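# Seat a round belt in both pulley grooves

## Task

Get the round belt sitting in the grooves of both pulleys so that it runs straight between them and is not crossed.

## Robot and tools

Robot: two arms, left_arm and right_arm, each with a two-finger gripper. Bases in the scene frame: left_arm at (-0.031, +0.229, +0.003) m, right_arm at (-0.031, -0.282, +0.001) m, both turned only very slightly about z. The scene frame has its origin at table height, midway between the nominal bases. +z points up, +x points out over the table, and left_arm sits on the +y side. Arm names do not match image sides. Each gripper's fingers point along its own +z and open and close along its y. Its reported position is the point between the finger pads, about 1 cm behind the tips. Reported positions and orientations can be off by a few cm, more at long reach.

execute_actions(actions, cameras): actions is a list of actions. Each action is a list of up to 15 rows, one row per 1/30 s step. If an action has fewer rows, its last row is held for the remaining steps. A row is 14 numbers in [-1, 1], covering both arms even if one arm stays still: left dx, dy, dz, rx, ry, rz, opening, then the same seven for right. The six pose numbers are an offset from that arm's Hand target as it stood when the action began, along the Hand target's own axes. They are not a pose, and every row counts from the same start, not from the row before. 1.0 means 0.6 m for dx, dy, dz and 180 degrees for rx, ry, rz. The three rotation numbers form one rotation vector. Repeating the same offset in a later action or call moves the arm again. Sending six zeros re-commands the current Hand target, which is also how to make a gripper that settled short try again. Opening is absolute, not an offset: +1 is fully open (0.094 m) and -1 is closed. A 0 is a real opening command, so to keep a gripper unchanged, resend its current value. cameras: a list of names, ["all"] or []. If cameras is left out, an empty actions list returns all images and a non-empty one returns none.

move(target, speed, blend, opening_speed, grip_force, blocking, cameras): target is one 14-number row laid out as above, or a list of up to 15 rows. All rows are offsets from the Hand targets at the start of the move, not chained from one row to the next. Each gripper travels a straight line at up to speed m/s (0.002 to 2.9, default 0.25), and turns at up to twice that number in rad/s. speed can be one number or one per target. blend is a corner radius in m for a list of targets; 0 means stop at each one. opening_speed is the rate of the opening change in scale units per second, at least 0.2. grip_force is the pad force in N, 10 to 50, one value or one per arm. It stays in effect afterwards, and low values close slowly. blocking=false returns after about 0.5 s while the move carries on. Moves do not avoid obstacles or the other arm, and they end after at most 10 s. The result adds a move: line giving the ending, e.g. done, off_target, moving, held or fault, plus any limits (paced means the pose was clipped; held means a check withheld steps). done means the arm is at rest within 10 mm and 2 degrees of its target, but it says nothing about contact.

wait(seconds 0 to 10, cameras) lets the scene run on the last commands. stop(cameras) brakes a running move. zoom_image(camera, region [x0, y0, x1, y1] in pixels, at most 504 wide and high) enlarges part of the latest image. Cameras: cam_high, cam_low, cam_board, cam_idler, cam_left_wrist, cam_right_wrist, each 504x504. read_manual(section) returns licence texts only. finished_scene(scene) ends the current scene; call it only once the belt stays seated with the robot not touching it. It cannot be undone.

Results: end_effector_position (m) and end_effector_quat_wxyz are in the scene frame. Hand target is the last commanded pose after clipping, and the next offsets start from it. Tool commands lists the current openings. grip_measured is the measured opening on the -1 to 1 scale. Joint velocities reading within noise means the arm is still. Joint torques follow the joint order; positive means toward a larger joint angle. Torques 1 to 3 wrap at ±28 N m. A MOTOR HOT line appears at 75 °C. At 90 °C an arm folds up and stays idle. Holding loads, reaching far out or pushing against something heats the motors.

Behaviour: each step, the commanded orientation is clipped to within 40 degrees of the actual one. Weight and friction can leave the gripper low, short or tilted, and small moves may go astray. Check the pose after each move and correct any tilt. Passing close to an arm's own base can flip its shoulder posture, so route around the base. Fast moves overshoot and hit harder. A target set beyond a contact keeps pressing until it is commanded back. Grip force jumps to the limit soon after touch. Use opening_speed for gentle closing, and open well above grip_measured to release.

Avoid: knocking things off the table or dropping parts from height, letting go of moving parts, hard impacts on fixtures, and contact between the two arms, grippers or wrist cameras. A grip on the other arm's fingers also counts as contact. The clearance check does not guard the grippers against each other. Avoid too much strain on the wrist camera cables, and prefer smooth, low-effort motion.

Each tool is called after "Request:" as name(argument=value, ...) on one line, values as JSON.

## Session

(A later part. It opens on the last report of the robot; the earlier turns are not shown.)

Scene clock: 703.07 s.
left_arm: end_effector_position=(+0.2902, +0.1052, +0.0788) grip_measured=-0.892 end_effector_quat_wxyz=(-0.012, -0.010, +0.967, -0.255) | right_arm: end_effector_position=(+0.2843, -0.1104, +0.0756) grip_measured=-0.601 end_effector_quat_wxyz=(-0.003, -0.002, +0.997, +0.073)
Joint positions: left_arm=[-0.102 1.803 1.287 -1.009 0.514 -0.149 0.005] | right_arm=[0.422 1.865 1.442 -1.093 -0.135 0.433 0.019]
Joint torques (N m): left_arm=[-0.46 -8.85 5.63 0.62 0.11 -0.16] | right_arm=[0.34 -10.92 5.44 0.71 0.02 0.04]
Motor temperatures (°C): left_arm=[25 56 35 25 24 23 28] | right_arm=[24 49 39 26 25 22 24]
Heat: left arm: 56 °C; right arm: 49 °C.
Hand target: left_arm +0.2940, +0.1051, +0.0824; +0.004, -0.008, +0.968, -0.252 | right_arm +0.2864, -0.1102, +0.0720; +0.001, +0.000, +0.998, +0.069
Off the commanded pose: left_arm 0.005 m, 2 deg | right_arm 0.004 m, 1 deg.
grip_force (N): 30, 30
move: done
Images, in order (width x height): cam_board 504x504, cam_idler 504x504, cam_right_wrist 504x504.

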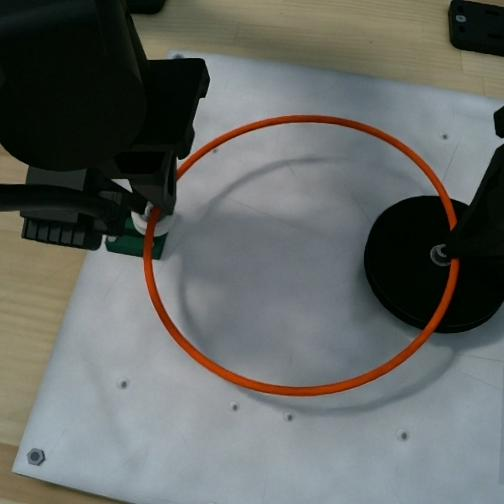

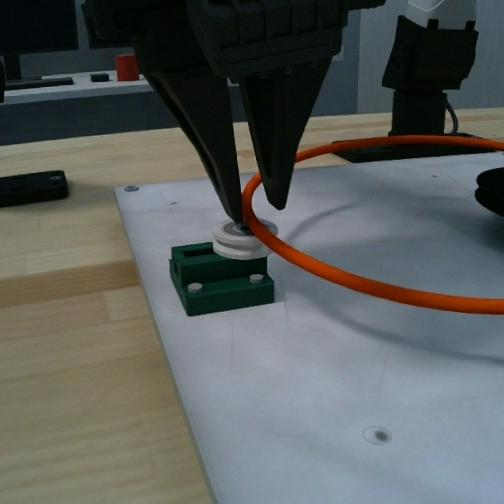

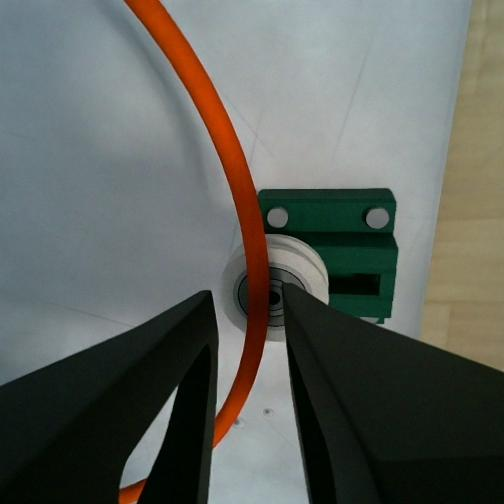

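Request:
move(target=[[0,0,0,0,0,0,-0.95,0,0,0.006,0,0,0,-0.6],[0,0,0,0,0,0,-0.95,0,0,0.006,0,0,0,-0.95]], cameras=["cam_idler","cam_right_wrist"], speed=0.04, opening_speed=0.4)

Request:
zoom_image(camera="cam_idler", region=[150, 120, 350, 320])

Scene clock: 712.87 s.
left_arm: end_effector_position=(+0.2902, +0.1052, +0.0788) grip_measured=-0.892 end_effector_quat_wxyz=(-0.012, -0.010, +0.967, -0.255) | right_arm: end_effector_position=(+0.2851, -0.1100, +0.0736) grip_measured=-0.948 end_effector_quat_wxyz=(-0.001, -0.001, +0.997, +0.074)
Joint positions: left_arm=[-0.102 1.803 1.287 -1.009 0.514 -0.149 0.005] | right_arm=[0.422 1.865 1.434 -1.079 -0.135 0.435 0.002]
Joint torques (N m): left_arm=[-0.54 -8.84 5.6 0.62 0.11 -0.16] | right_arm=[0.59 -10.63 5.27 0.67 0.01 0]
Motor temperatures (°C): left_arm=[25 56 35 25 24 23 28] | right_arm=[24 48 38 26 25 22 23]
Heat: left arm: 56 °C; right arm: 48 °C.
Hand target: left_arm +0.2940, +0.1051, +0.0825; +0.004, -0.008, +0.968, -0.252 | right_arm +0.2863, -0.1097, +0.0684; +0.001, +0.000, +0.998, +0.070
Off the commanded pose: left_arm 0.005 m, 2 deg | right_arm 0.005 m, 1 deg.
grip_force (N): 30, 30
move: done
Images, in order (width x height): cam_idler 504x504, cam_right_wrist 504x504.

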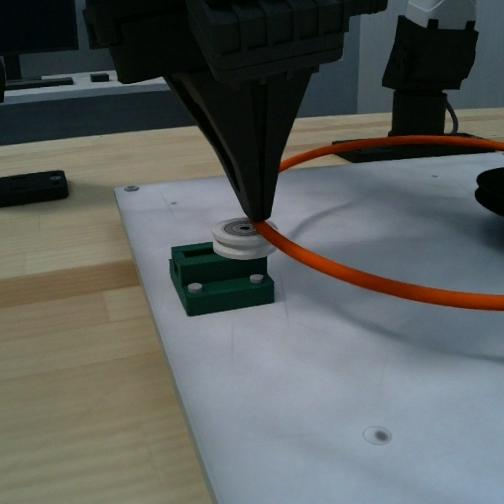

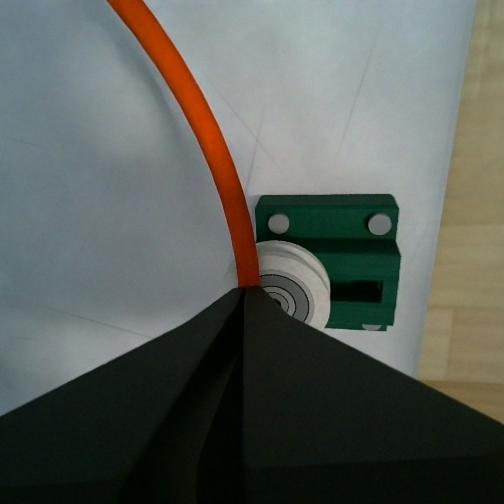

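Scaled by 2.520 from the camera's 504x504 image, which has a finer 720x720 frame.

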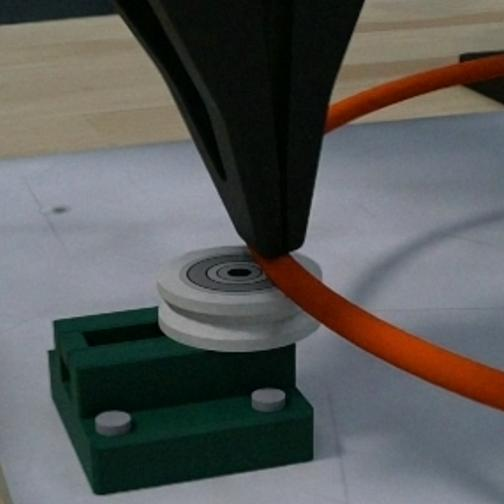

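Request:
move(target=[[0,0,0,0,0,0,-0.95,0,0,0,0,0,0,-0.6],[0,0,0,0,0,0,-0.95,0,-0.001,0.010,0,0,0,-0.6]], cameras=["cam_idler"], speed=0.04)

Request:
move(target=[0,0,0,0,0,0,-0.95,0,0,0,0,0,0,-0.96], cameras=["cam_idler"], speed=0.04, opening_speed=0.4)

Request:
zoom_image(camera="cam_idler", region=[150, 120, 350, 320])

Scene clock: 723.53 s.
left_arm: end_effector_position=(+0.2902, +0.1052, +0.0788) grip_measured=-0.892 end_effector_quat_wxyz=(-0.012, -0.010, +0.967, -0.255) | right_arm: end_effector_position=(+0.2856, -0.1098, +0.0698) grip_measured=-0.602 end_effector_quat_wxyz=(+0.001, -0.001, +0.997, +0.075)
Joint positions: left_arm=[-0.102 1.803 1.287 -1.009 0.514 -0.149 0.005] | right_arm=[0.422 1.867 1.421 -1.061 -0.135 0.435 0.019]
Joint torques (N m): left_arm=[-0.51 -8.8 5.64 0.62 0.14 -0.17] | right_arm=[0.42 -10.32 4.9 0.72 0.04 0.01]
Motor temperatures (°C): left_arm=[25 56 35 25 24 23 28] | right_arm=[24 47 37 26 25 22 23]
Heat: left arm: 56 °C; right arm: 47 °C.
Hand target: left_arm +0.2940, +0.1051, +0.0825; +0.004, -0.008, +0.968, -0.252 | right_arm +0.2864, -0.1095, +0.0624; +0.001, +0.000, +0.998, +0.070
Off the commanded pose: left_arm 0.005 m, 2 deg | right_arm 0.007 m, 1 deg.
grip_force (N): 30, 30
move: done
Images, in order (width x height): cam_idler 504x504.

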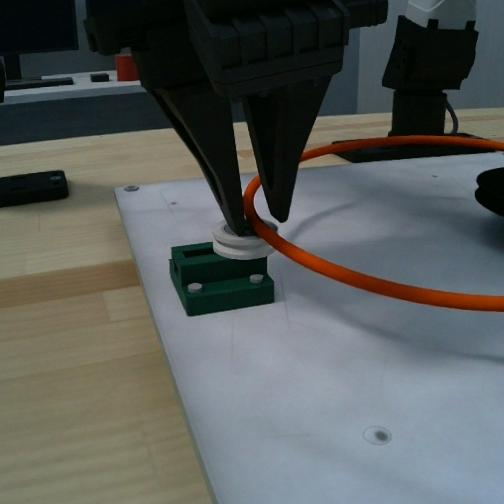

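Scene clock: 724.63 s.
left_arm: end_effector_position=(+0.2902, +0.1052, +0.0788) grip_measured=-0.892 end_effector_quat_wxyz=(-0.012, -0.010, +0.967, -0.255) | right_arm: end_effector_position=(+0.2866, -0.1095, +0.0698) grip_measured=-0.889 end_effector_quat_wxyz=(+0.003, -0.001, +0.997, +0.075)
Joint positions: left_arm=[-0.102 1.803 1.287 -1.009 0.514 -0.149 0.005] | right_arm=[0.422 1.867 1.421 -1.056 -0.134 0.435 0.005]
Joint torques (N m): left_arm=[-0.55 -8.83 5.56 0.63 0.13 -0.18] | right_arm=[0.47 -10.19 4.96 0.7 0.02 -0.01]
Motor temperatures (°C): left_arm=[25 56 35 25 24 23 28] | right_arm=[24 47 37 26 25 22 23]
Heat: left arm: 56 °C; right arm: 47 °C.
Hand target: left_arm +0.2940, +0.1051, +0.0825; +0.004, -0.008, +0.968, -0.252 | right_arm +0.2864, -0.1095, +0.0624; +0.001, +0.000, +0.998, +0.070
Off the commanded pose: left_arm 0.005 m, 2 deg | right_arm 0.007 m, 1 deg.
grip_force (N): 30, 30
move: done
Images, in order (width x height): cam_idler 504x504.

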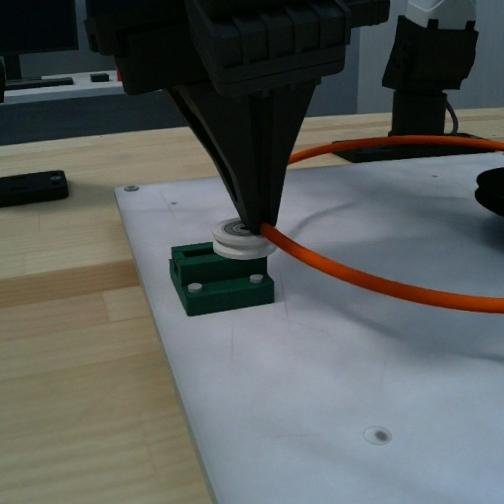

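Scaled by 2.520 from the camera's 504x504 image, which has a finer 720x720 frame.

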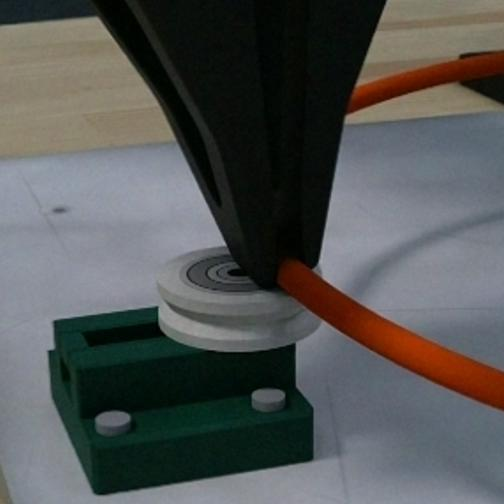

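Request:
move(target=[[0,0,0,0,0,0,-0.95,0,0.007,-0.048,0,0,0,-0.96],[0,0.046,-0.027,0,0,0,-0.95,0.0,-0.068,-0.06,0,0,0,-0.96]], cameras=["cam_idler","cam_right_wrist","cam_board"], speed=0.08)

Request:
zoom_image(camera="cam_idler", region=[130, 120, 330, 320])

Scene clock: 737.70 s.
left_arm: end_effector_position=(+0.2947, +0.1322, +0.0792) grip_measured=-0.892 end_effector_quat_wxyz=(+0.000, -0.010, +0.966, -0.258) | right_arm: end_effector_position=(+0.2897, -0.1482, +0.0843) grip_measured=-0.889 end_effector_quat_wxyz=(-0.006, +0.001, +0.997, +0.074)
Joint positions: left_arm=[-0.017 1.803 1.287 -1.03 0.521 -0.06 0.005] | right_arm=[0.313 1.834 1.438 -1.139 -0.144 0.328 0.005]
Joint torques (N m): left_arm=[0.77 -8.5 6.24 0.25 0.12 0.08] | right_arm=[-0.65 -14.52 5.11 0.38 0.03 -0.11]
Motor temperatures (°C): left_arm=[25 57 35 25 24 23 28] | right_arm=[24 49 36 26 25 22 24]
Heat: left arm: 57 °C; right arm: 49 °C.
Hand target: left_arm +0.2934, +0.1370, +0.0831; +0.004, -0.008, +0.968, -0.252 | right_arm +0.2862, -0.1549, +0.0923; +0.001, +0.000, +0.998, +0.070
Off the commanded pose: left_arm 0.006 m, 1 deg | right_arm 0.011 m, 1 deg.
grip_force (N): 30, 30
move: off_target (right_arm)
Images, in order (width x height): cam_board 504x504, cam_idler 504x504, cam_right_wrist 504x504.

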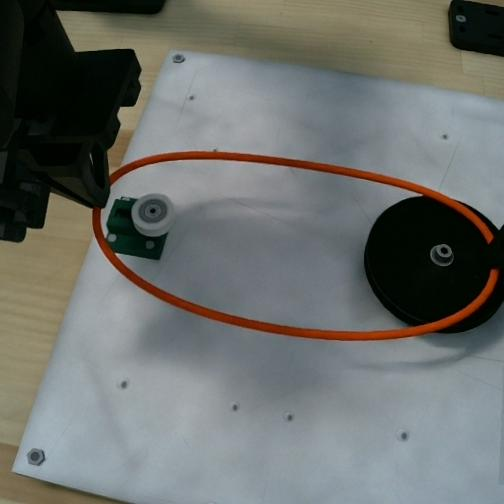

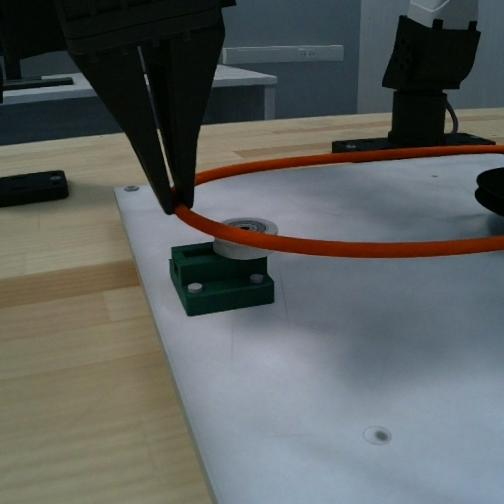

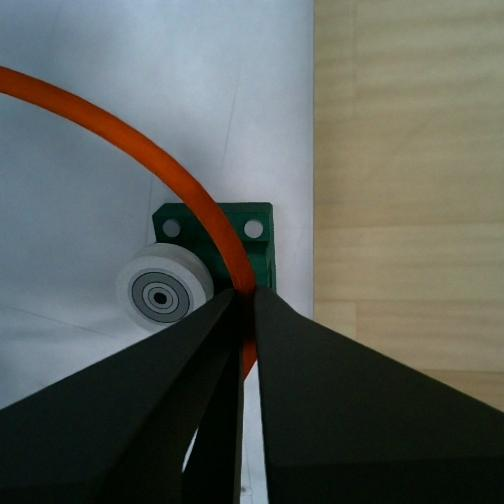

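Scaled by 2.520 from the camera's 504x504 image, which has a finer 720x720 frame.

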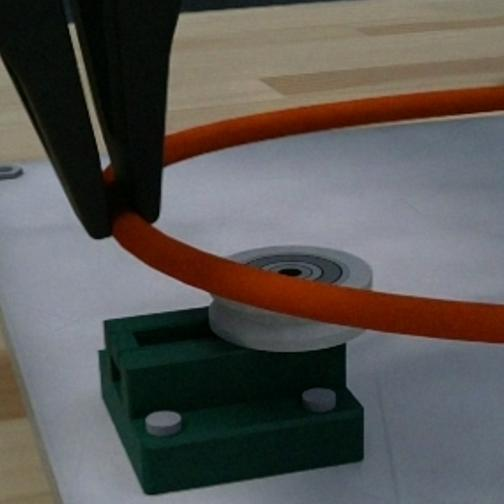

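Request:
move(target=[0,0,0,0,0,0,-0.95,0.0133,-0.014,0.055,0,0,0,-0.96], cameras=["cam_idler","cam_right_wrist"], speed=0.06)

Request:
zoom_image(camera="cam_idler", region=[130, 120, 330, 320])

Scene clock: 748.17 s.
left_arm: end_effector_position=(+0.2941, +0.1316, +0.0796) grip_measured=-0.892 end_effector_quat_wxyz=(-0.001, -0.011, +0.966, -0.260) | right_arm: end_effector_position=(+0.2752, -0.1520, +0.0580) grip_measured=-0.889 end_effector_quat_wxyz=(-0.012, -0.001, +0.997, +0.075)
Joint positions: left_arm=[-0.017 1.803 1.287 -1.033 0.525 -0.059 0.005] | right_arm=[0.313 1.81 1.3 -1.037 -0.15 0.324 0.005]
Joint torques (N m): left_arm=[0.76 -8.62 6.26 0.28 0.09 0.08] | right_arm=[-0.95 -12.33 4.46 0.63 0.12 -0.14]
Motor temperatures (°C): left_arm=[25 56 35 24 24 23 28] | right_arm=[24 53 35 26 25 22 24]
Heat: left arm: 56 °C; right arm: 53 °C.
Hand target: left_arm +0.2934, +0.1371, +0.0831; +0.004, -0.008, +0.968, -0.252 | right_arm +0.2784, -0.1587, +0.0585; +0.001, +0.000, +0.998, +0.069
Off the commanded pose: left_arm 0.007 m, 1 deg | right_arm 0.007 m, 2 deg.
grip_force (N): 30, 30
move: done
Images, in order (width x height): cam_idler 504x504, cam_right_wrist 504x504.

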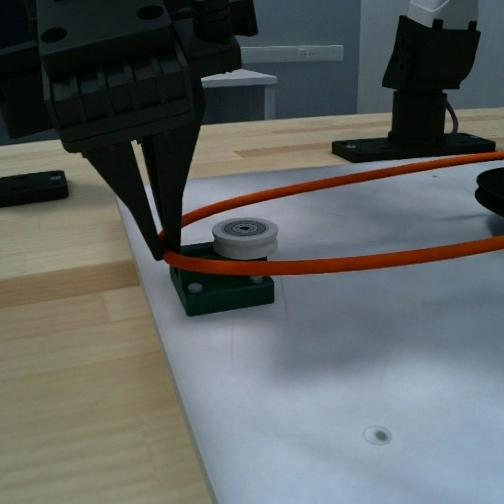

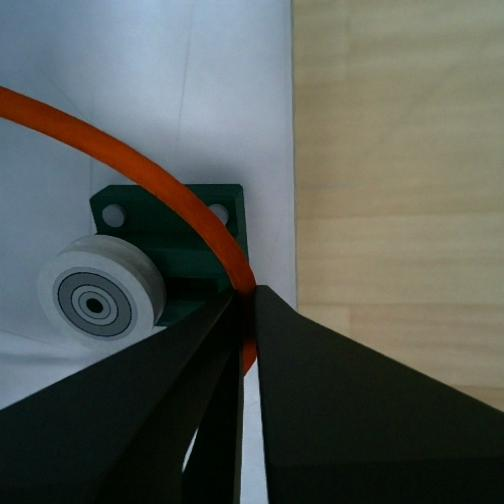

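Scaled by 2.520 from the camera's 504x504 image, which has a finer 720x720 frame.

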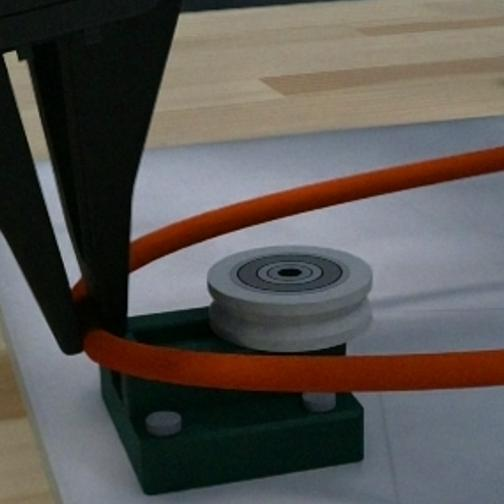

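Request:
move(target=[[0,0,0,0,0,0,-0.95,-0.004,0.002,-0.0175,0,0,0,-0.96],[0,0,0,0,0,0,-0.95,-0.004,0.030,-0.0115,0,0,0,-0.96]], cameras=["cam_idler","cam_right_wrist"], speed=0.05)

Request:
zoom_image(camera="cam_idler", region=[130, 120, 330, 320])

Scene clock: 759.50 s.
left_arm: end_effector_position=(+0.2941, +0.1316, +0.0796) grip_measured=-0.892 end_effector_quat_wxyz=(-0.001, -0.010, +0.966, -0.260) | right_arm: end_effector_position=(+0.2738, -0.1403, +0.0621) grip_measured=-0.889 end_effector_quat_wxyz=(-0.010, -0.002, +0.997, +0.077)
Joint positions: left_arm=[-0.017 1.803 1.287 -1.033 0.525 -0.059 0.005] | right_arm=[0.346 1.81 1.316 -1.042 -0.152 0.355 0.005]
Joint torques (N m): left_arm=[0.7 -8.5 6.24 0.26 0.08 0.07] | right_arm=[0.14 -10.39 8.51 0.4 0.14 0.02]
Motor temperatures (°C): left_arm=[25 56 35 24 24 23 28] | right_arm=[24 52 35 26 25 22 24]
Heat: left arm: 56 °C; right arm: 52 °C.
Hand target: left_arm +0.2934, +0.1371, +0.0831; +0.004, -0.008, +0.968, -0.252 | right_arm +0.2808, -0.1418, +0.0678; +0.001, +0.000, +0.998, +0.070
Off the commanded pose: left_arm 0.007 m, 1 deg | right_arm 0.009 m, 2 deg.
grip_force (N): 30, 30
move: done
Images, in order (width x height): cam_idler 504x504, cam_right_wrist 504x504.

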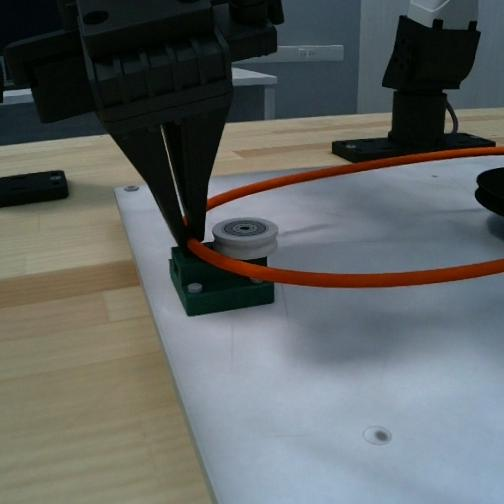

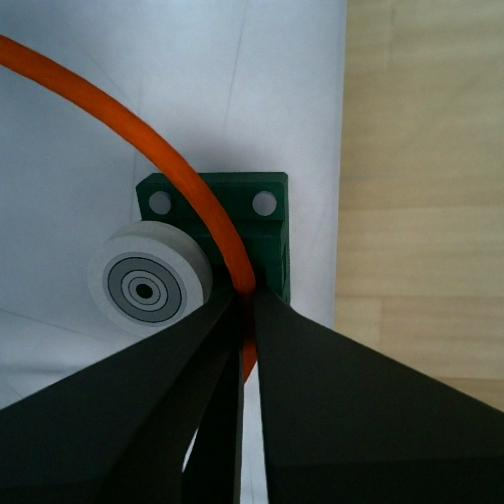

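Scaled by 2.520 from the camera's 504x504 image, which has a finer 720x720 frame.

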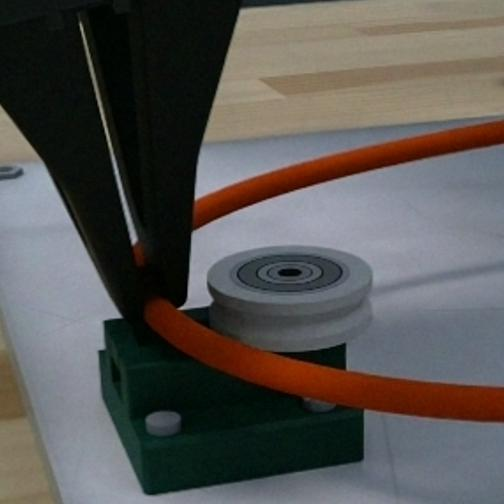

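Request:
move(target=[0,0.022,0.0,0,0,0,-0.95,0,-0.003,0.019,0,0,0,-0.96], cameras=["cam_idler","cam_right_wrist","cam_board"], speed=0.05)

Request:
zoom_image(camera="cam_idler", region=[130, 120, 330, 320])

Scene clock: 772.70 s.
left_arm: end_effector_position=(+0.2952, +0.1426, +0.0779) grip_measured=-0.892 end_effector_quat_wxyz=(+0.005, -0.008, +0.966, -0.260) | right_arm: end_effector_position=(+0.2811, -0.1375, +0.0625) grip_measured=-0.889 end_effector_quat_wxyz=(+0.005, -0.003, +0.997, +0.083)
Joint positions: left_arm=[0.017 1.803 1.28 -1.033 0.525 -0.019 0.005] | right_arm=[0.346 1.81 1.316 -1.01 -0.152 0.356 0.005]
Joint torques (N m): left_arm=[0.95 -7.68 5.72 0.28 0.09 0.07] | right_arm=[0.16 -9.4 5.56 0.56 0.15 0.03]
Motor temperatures (°C): left_arm=[25 56 35 24 24 23 28] | right_arm=[24 49 36 26 25 22 24]
Heat: left arm: 56 °C; right arm: 49 °C.
Hand target: left_arm +0.2932, +0.1486, +0.0766; +0.004, -0.008, +0.968, -0.252 | right_arm +0.2809, -0.1420, +0.0563; +0.001, +0.000, +0.998, +0.070
Off the commanded pose: left_arm 0.006 m, 1 deg | right_arm 0.008 m, 2 deg.
grip_force (N): 30, 30
move: done
Images, in order (width x height): cam_board 504x504, cam_idler 504x504, cam_right_wrist 504x504.

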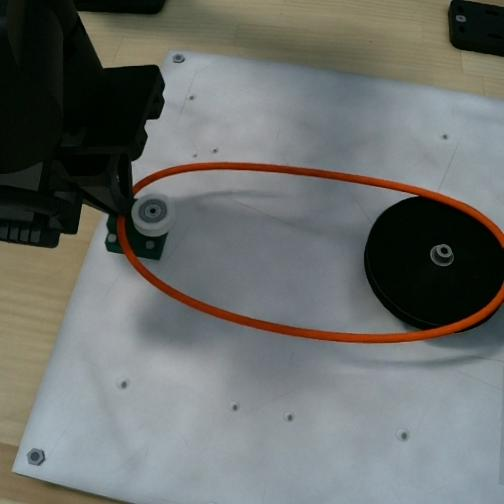

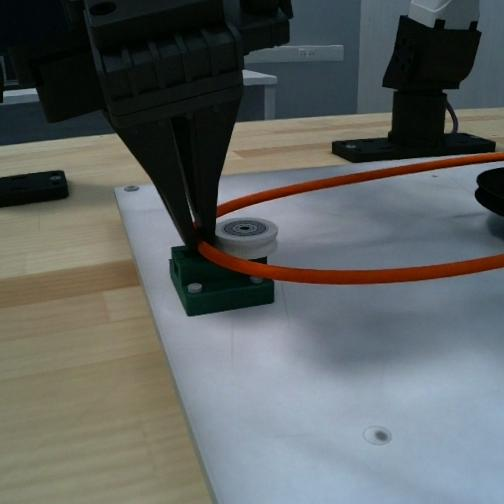

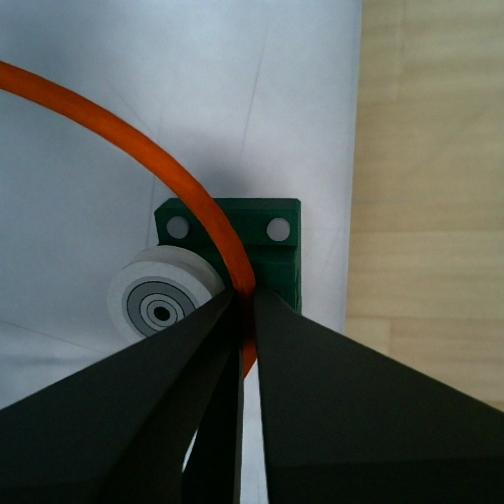

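Scaled by 2.520 from the camera's 504x504 image, which has a finer 720x720 frame.

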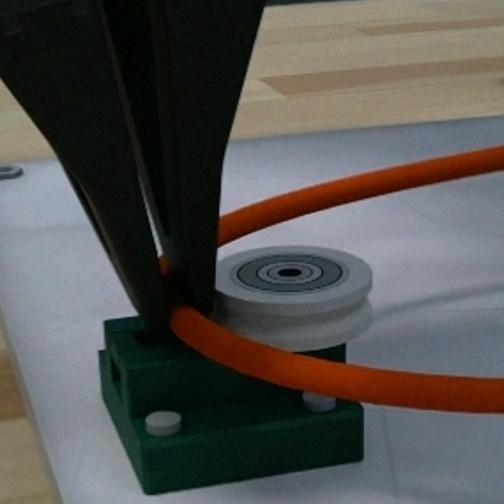

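Request:
move(target=[[0,0,0,0,0,0,-0.95,0,-0.005,0,0,0,0,-0.7],[0,0,0,0,0,0,-0.95,-0.015,-0.005,0,0,0,0,-0.7],[0,0,0,0,0,0,-0.95,-0.038,0.006,0,0,0,0,-0.7]], cameras=["cam_idler","cam_right_wrist","cam_board"], speed=0.05)

Request:
zoom_image(camera="cam_idler", region=[130, 120, 330, 320])

Scene clock: 809.03 s.
left_arm: end_effector_position=(+0.2952, +0.1426, +0.0779) grip_measured=-0.892 end_effector_quat_wxyz=(+0.005, -0.008, +0.966, -0.260) | right_arm: end_effector_position=(+0.2963, -0.1374, +0.0601) grip_measured=-0.701 end_effector_quat_wxyz=(-0.003, +0.000, +0.997, +0.075)
Joint positions: left_arm=[0.017 1.803 1.28 -1.033 0.525 -0.018 0.005] | right_arm=[0.336 1.881 1.401 -1.044 -0.142 0.352 0.014]
Joint torques (N m): left_arm=[0.98 -7.62 5.65 0.29 0.08 0.06] | right_arm=[-0.27 -9.03 8.05 0.57 0.1 -0.13]
Heat: left arm: 54 °C; right arm: 46 °C.
Hand target: left_arm +0.2932, +0.1486, +0.0766; +0.004, -0.008, +0.968, -0.252 | right_arm +0.3036, -0.1384, +0.0569; +0.001, +0.000, +0.998, +0.069
Off the commanded pose: left_arm 0.006 m, 1 deg | right_arm 0.008 m, 1 deg.
grip_force (N): 30, 30
move: done
Images, in order (width x height): cam_board 504x504, cam_idler 504x504, cam_right_wrist 504x504.

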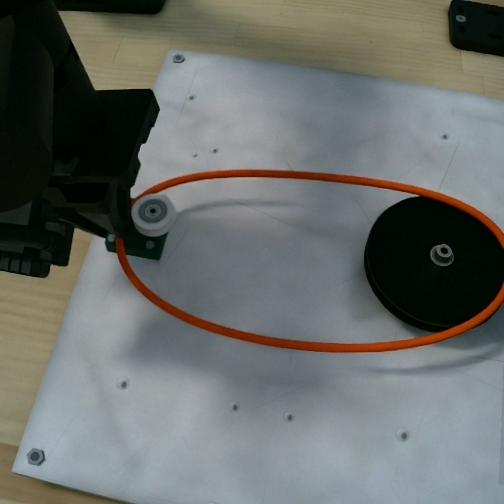

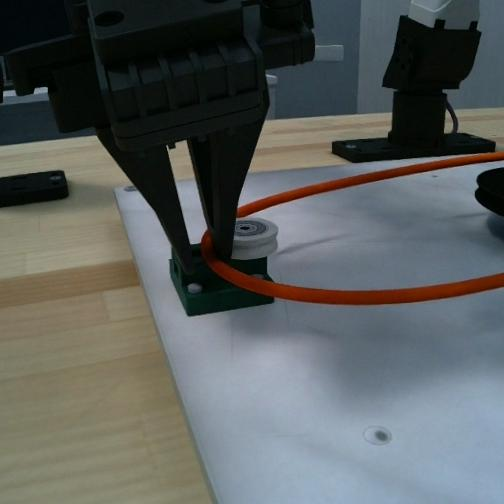

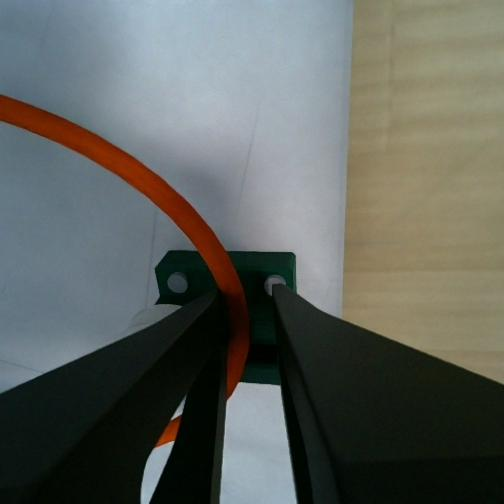

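Scaled by 2.520 from the camera's 504x504 image, which has a finer 720x720 frame.

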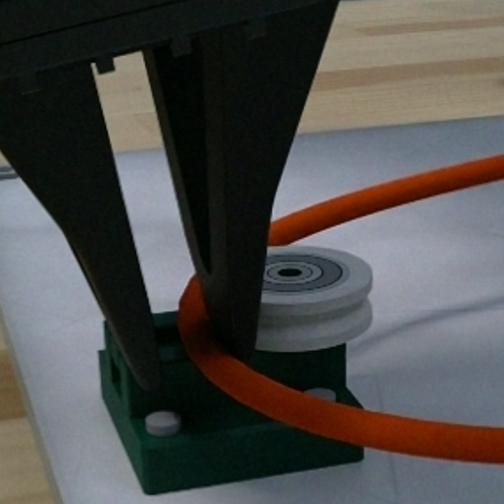

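Request:
move(target=[[0,0,0,0,0,0,-0.95,-0.020,0.004,0,0,0,0,-0.7],[0,0,0,0,0,0,-0.95,-0.032,0.028,-0.004,0,0,0,-0.7]], cameras=["cam_idler","cam_right_wrist","cam_board"], speed=0.05)

Request:
zoom_image(camera="cam_idler", region=[130, 120, 330, 320])

Scene clock: 819.73 s.
left_arm: end_effector_position=(+0.2952, +0.1426, +0.0779) grip_measured=-0.892 end_effector_quat_wxyz=(+0.005, -0.008, +0.966, -0.260) | right_arm: end_effector_position=(+0.3144, -0.1256, +0.0574) grip_measured=-0.701 end_effector_quat_wxyz=(-0.011, -0.001, +0.998, +0.070)
Joint positions: left_arm=[0.017 1.803 1.28 -1.033 0.525 -0.018 0.005] | right_arm=[0.351 1.978 1.524 -1.087 -0.138 0.363 0.014]
Joint torques (N m): left_arm=[0.98 -7.54 5.61 0.27 0.1 0.09] | right_arm=[0.59 -11.52 9.05 0.52 -0.03 -0.01]
Heat: left arm: 54 °C; right arm: 46 °C.
Hand target: left_arm +0.2932, +0.1486, +0.0766; +0.004, -0.008, +0.968, -0.252 | right_arm +0.3228, -0.1222, +0.0617; +0.001, +0.000, +0.998, +0.069
Off the commanded pose: left_arm 0.006 m, 1 deg | right_arm 0.010 m, 1 deg.
grip_force (N): 30, 30
move: done
Images, in order (width x height): cam_board 504x504, cam_idler 504x504, cam_right_wrist 504x504.

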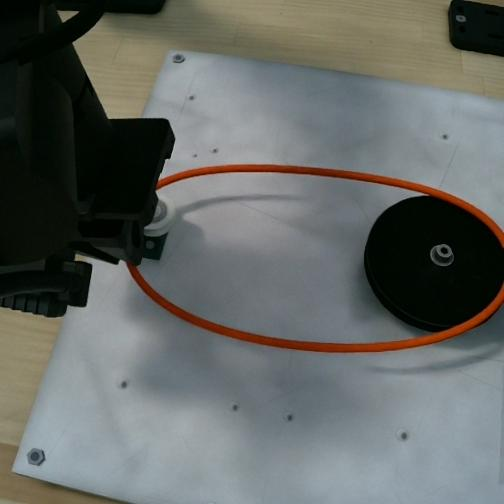

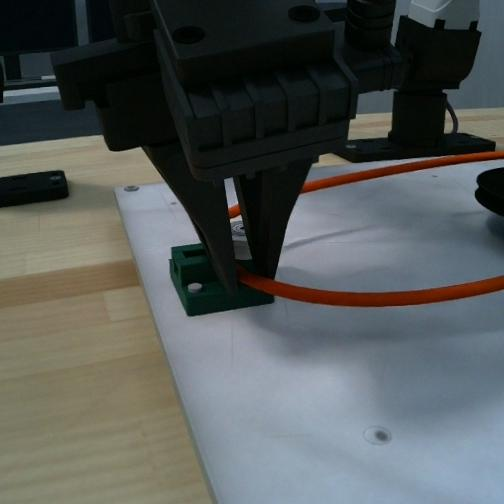

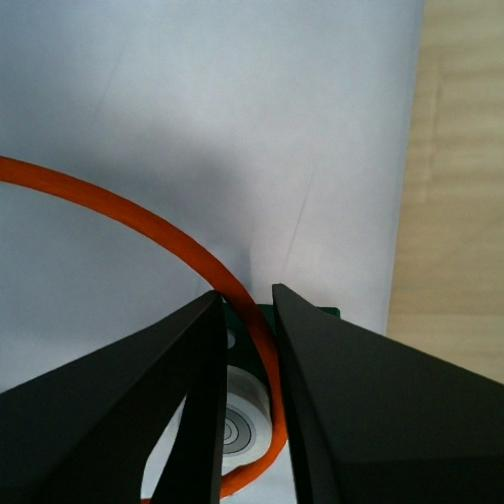

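Scaled by 2.520 from the camera's 504x504 image, which has a finer 720x720 frame.

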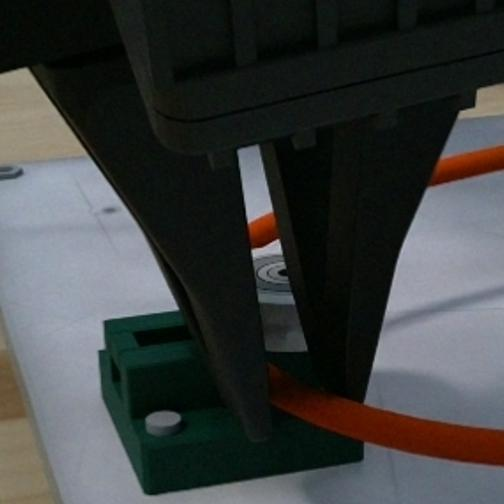

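Request:
zoom_image(camera="cam_right_wrist", region=[180, 300, 340, 504])

Request:
zoom_image(camera="cam_board", region=[90, 150, 240, 300])

Scaled by 2.471 from the camera's 504x504 image, which has a finer 720x720 frame.

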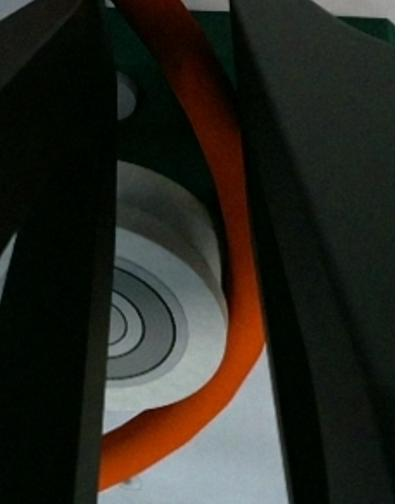

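Scaled by 3.360 from the camera's 504x504 image, which has a finer 720x720 frame.

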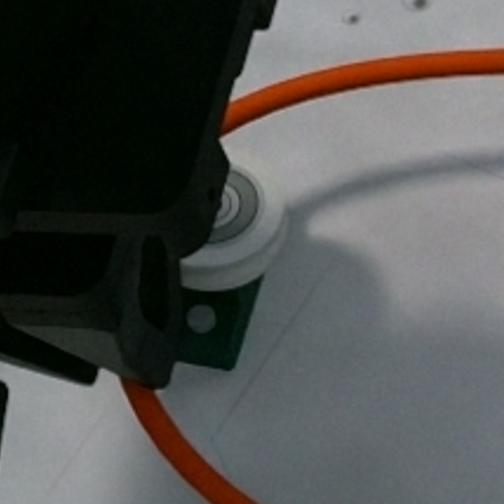

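Request:
move(target=[[0,0.022,-0.005,0,0,0,-0.95,0,0,0,0,0,0,-0.55],[0,0.022,-0.005,0,0,0,-0.95,0,0,-0.03,0,0,0,-0.55],[0,0.022,-0.005,0,0,0,-0.95,0,0,-0.12,0,0,0,-0.55]], cameras=["all"], speed=0.06)

Request:
zoom_image(camera="cam_idler", region=[130, 120, 330, 320])

Scene clock: 835.73 s.
left_arm: end_effector_position=(+0.2964, +0.1544, +0.0782) grip_measured=-0.892 end_effector_quat_wxyz=(+0.012, -0.004, +0.965, -0.261) | right_arm: end_effector_position=(+0.3173, -0.1300, +0.1183) grip_measured=-0.552 end_effector_quat_wxyz=(-0.019, +0.002, +0.998, +0.066)
Joint positions: left_arm=[0.055 1.803 1.28 -1.041 0.529 0.029 0.005] | right_arm=[0.338 1.978 1.768 -1.35 -0.138 0.353 0.021]
Joint torques (N m): left_arm=[1.17 -6.76 5.52 0.26 0.04 0.06] | right_arm=[-0.24 -14.65 8.85 0.35 0.03 -0.12]
Heat: left arm: 53 °C; right arm: 48 °C.
Hand target: left_arm +0.2929, +0.1616, +0.0728; +0.004, -0.008, +0.968, -0.252 | right_arm +0.3227, -0.1321, +0.1330; +0.001, +0.000, +0.998, +0.070
Off the commanded pose: left_arm 0.010 m, 1 deg | right_arm 0.016 m, 2 deg.
grip_force (N): 30, 30
move: off_target (right_arm)

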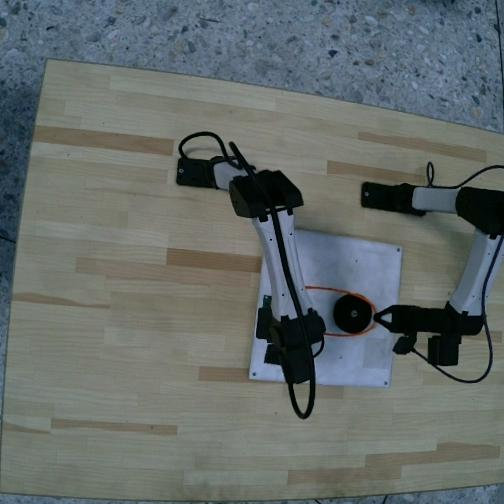

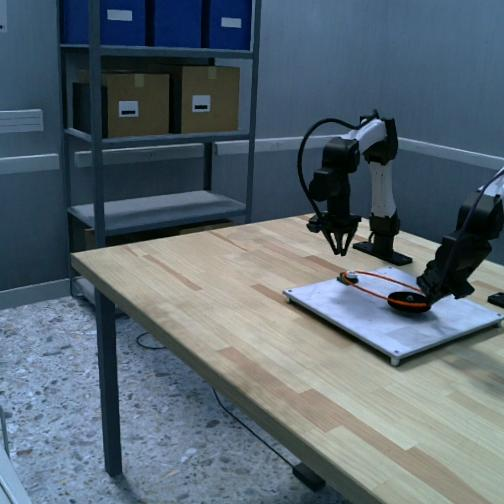

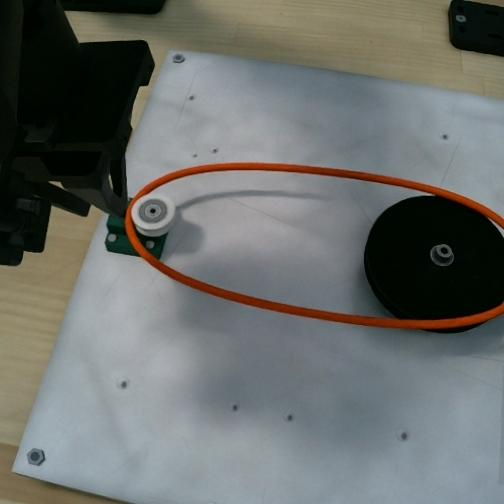

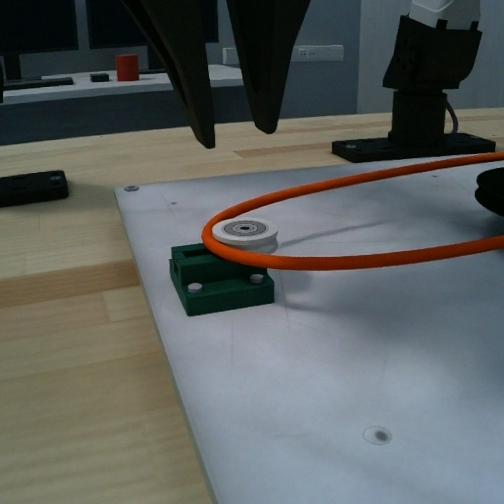

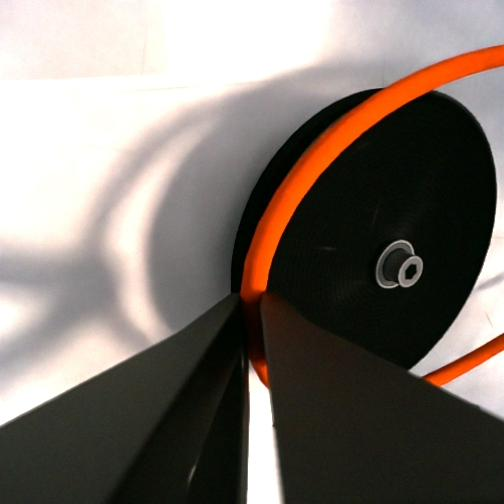

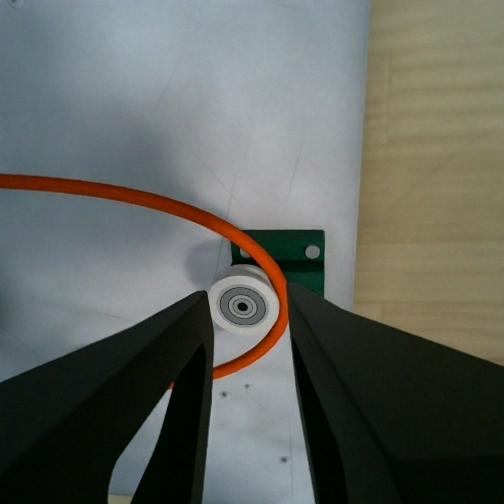

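Scaled by 2.520 from the camera's 504x504 image, which has a finer 720x720 frame.

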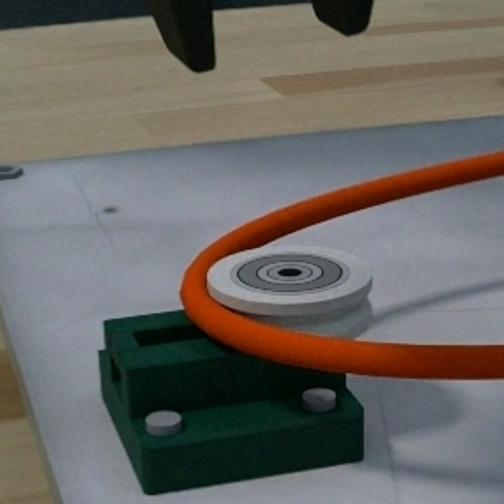

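Request:
move(target=[0,0.022,0,0,0,0,-0.95,0,0,0,0,0,0,-0.55], speed=0.08, cameras=["cam_board","cam_low","cam_idler","cam_left_wrist"])

Scene clock: 860.57 s.
left_arm: end_effector_position=(+0.2949, +0.1643, +0.0729) grip_measured=-0.892 end_effector_quat_wxyz=(+0.011, -0.004, +0.965, -0.264) | right_arm: end_effector_position=(+0.3172, -0.1300, +0.1183) grip_measured=-0.552 end_effector_quat_wxyz=(-0.019, +0.002, +0.998, +0.066)
Joint positions: left_arm=[0.088 1.814 1.269 -1.042 0.534 0.069 0.005] | right_arm=[0.338 1.978 1.768 -1.35 -0.138 0.353 0.021]
Joint torques (N m): left_arm=[1.42 -6.43 5.65 0.24 -0.03 0.07] | right_arm=[-0.5 -14.64 8.88 0.34 0 -0.1]
Motor temperatures (°C): left_arm=[25 51 34 24 24 23 28] | right_arm=[24 53 39 25 25 22 24]
Heat: left arm: 51 °C; right arm: 53 °C.
Hand target: left_arm +0.2927, +0.1731, +0.0664; +0.004, -0.008, +0.968, -0.252 | right_arm +0.3227, -0.1321, +0.1330; +0.001, +0.000, +0.998, +0.070
Off the commanded pose: left_arm 0.011 m, 2 deg | right_arm 0.016 m, 2 deg.
grip_force (N): 30, 30
move: off_target (left_arm, right_arm)
Images, in order (width x height): cam_low 504x504, cam_board 504x504, cam_idler 504x504, cam_left_wrist 504x504.

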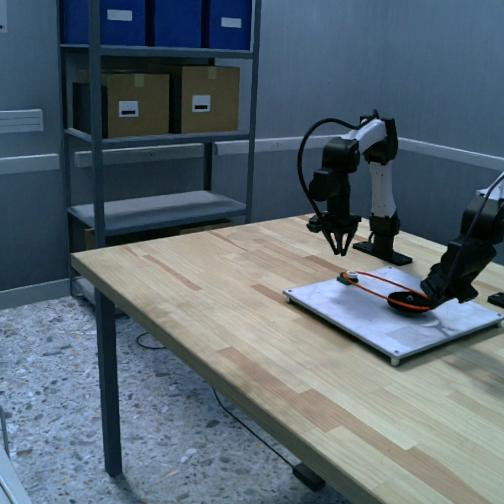

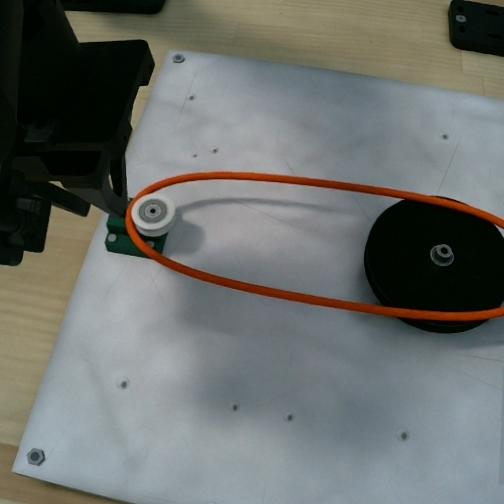

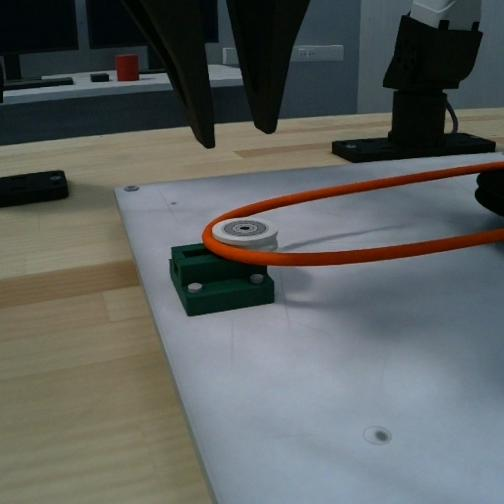

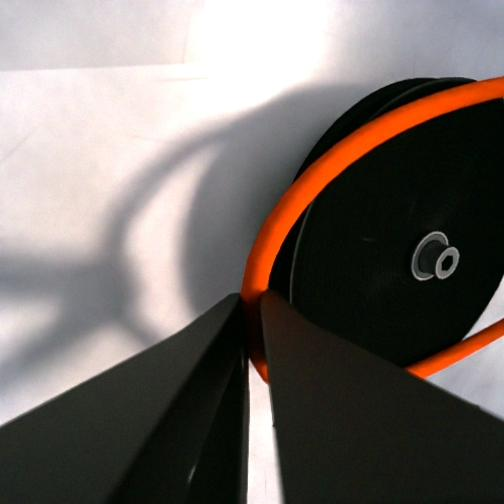

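Request:
move(target=[[0,0.026,-0.015,0,0,0,-0.95,0,0,0,0,0,0,-0.55],[0.0,0.040,0.011,0,0,0,-0.95,0,0,0,0,0,0,-0.55]], speed=0.08, cameras=["cam_board","cam_high","cam_idler","cam_left_wrist"])

Scene clock: 870.63 s.
left_arm: end_effector_position=(+0.2867, +0.1734, +0.0606) grip_measured=-0.892 end_effector_quat_wxyz=(-0.006, -0.007, +0.959, -0.283) | right_arm: end_effector_position=(+0.3172, -0.1300, +0.1183) grip_measured=-0.552 end_effector_quat_wxyz=(-0.019, +0.002, +0.998, +0.066)
Joint positions: left_arm=[0.135 1.848 1.246 -1.055 0.568 0.132 0.005] | right_arm=[0.338 1.978 1.768 -1.35 -0.138 0.353 0.021]
Joint torques (N m): left_arm=[2.11 -6.41 5.39 0.5 -0.36 0.07] | right_arm=[-0.31 -14.83 8.77 0.32 -0.01 -0.11]
Motor temperatures (°C): left_arm=[25 50 34 24 24 23 28] | right_arm=[24 55 40 25 25 22 24]
Heat: left arm: 50 °C; right arm: 55 °C.
Hand target: left_arm +0.2925, +0.1908, +0.0489; +0.004, -0.008, +0.968, -0.252 | right_arm +0.3227, -0.1321, +0.1330; +0.001, +0.000, +0.998, +0.070
Off the commanded pose: left_arm 0.022 m, 4 deg | right_arm 0.016 m, 2 deg.
grip_force (N): 30, 30
move: off_target (left_arm, right_arm)
Images, in order (width x height): cam_high 504x504, cam_board 504x504, cam_idler 504x504, cam_left_wrist 504x504.

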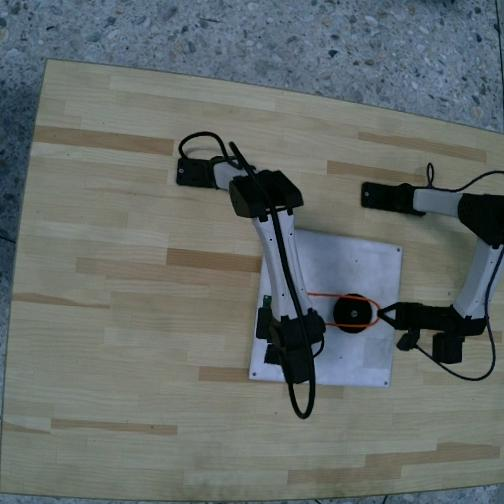

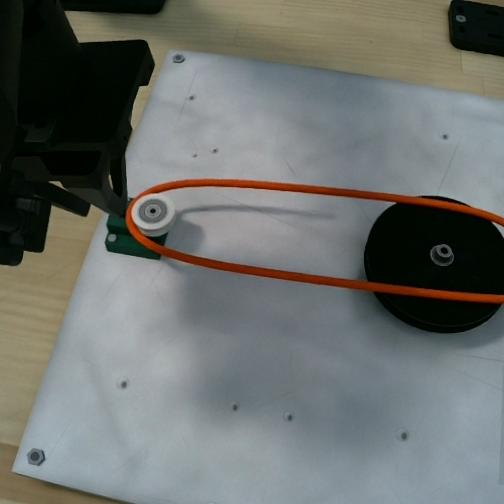

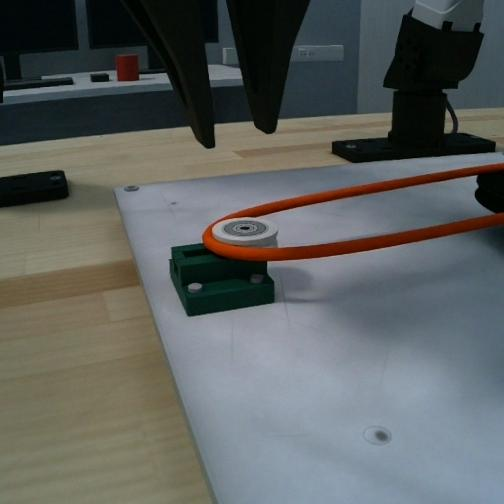

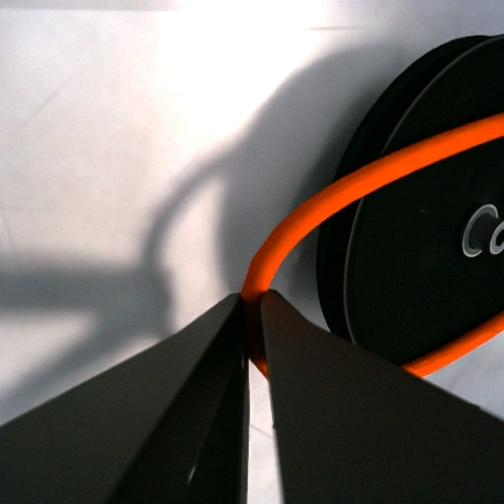

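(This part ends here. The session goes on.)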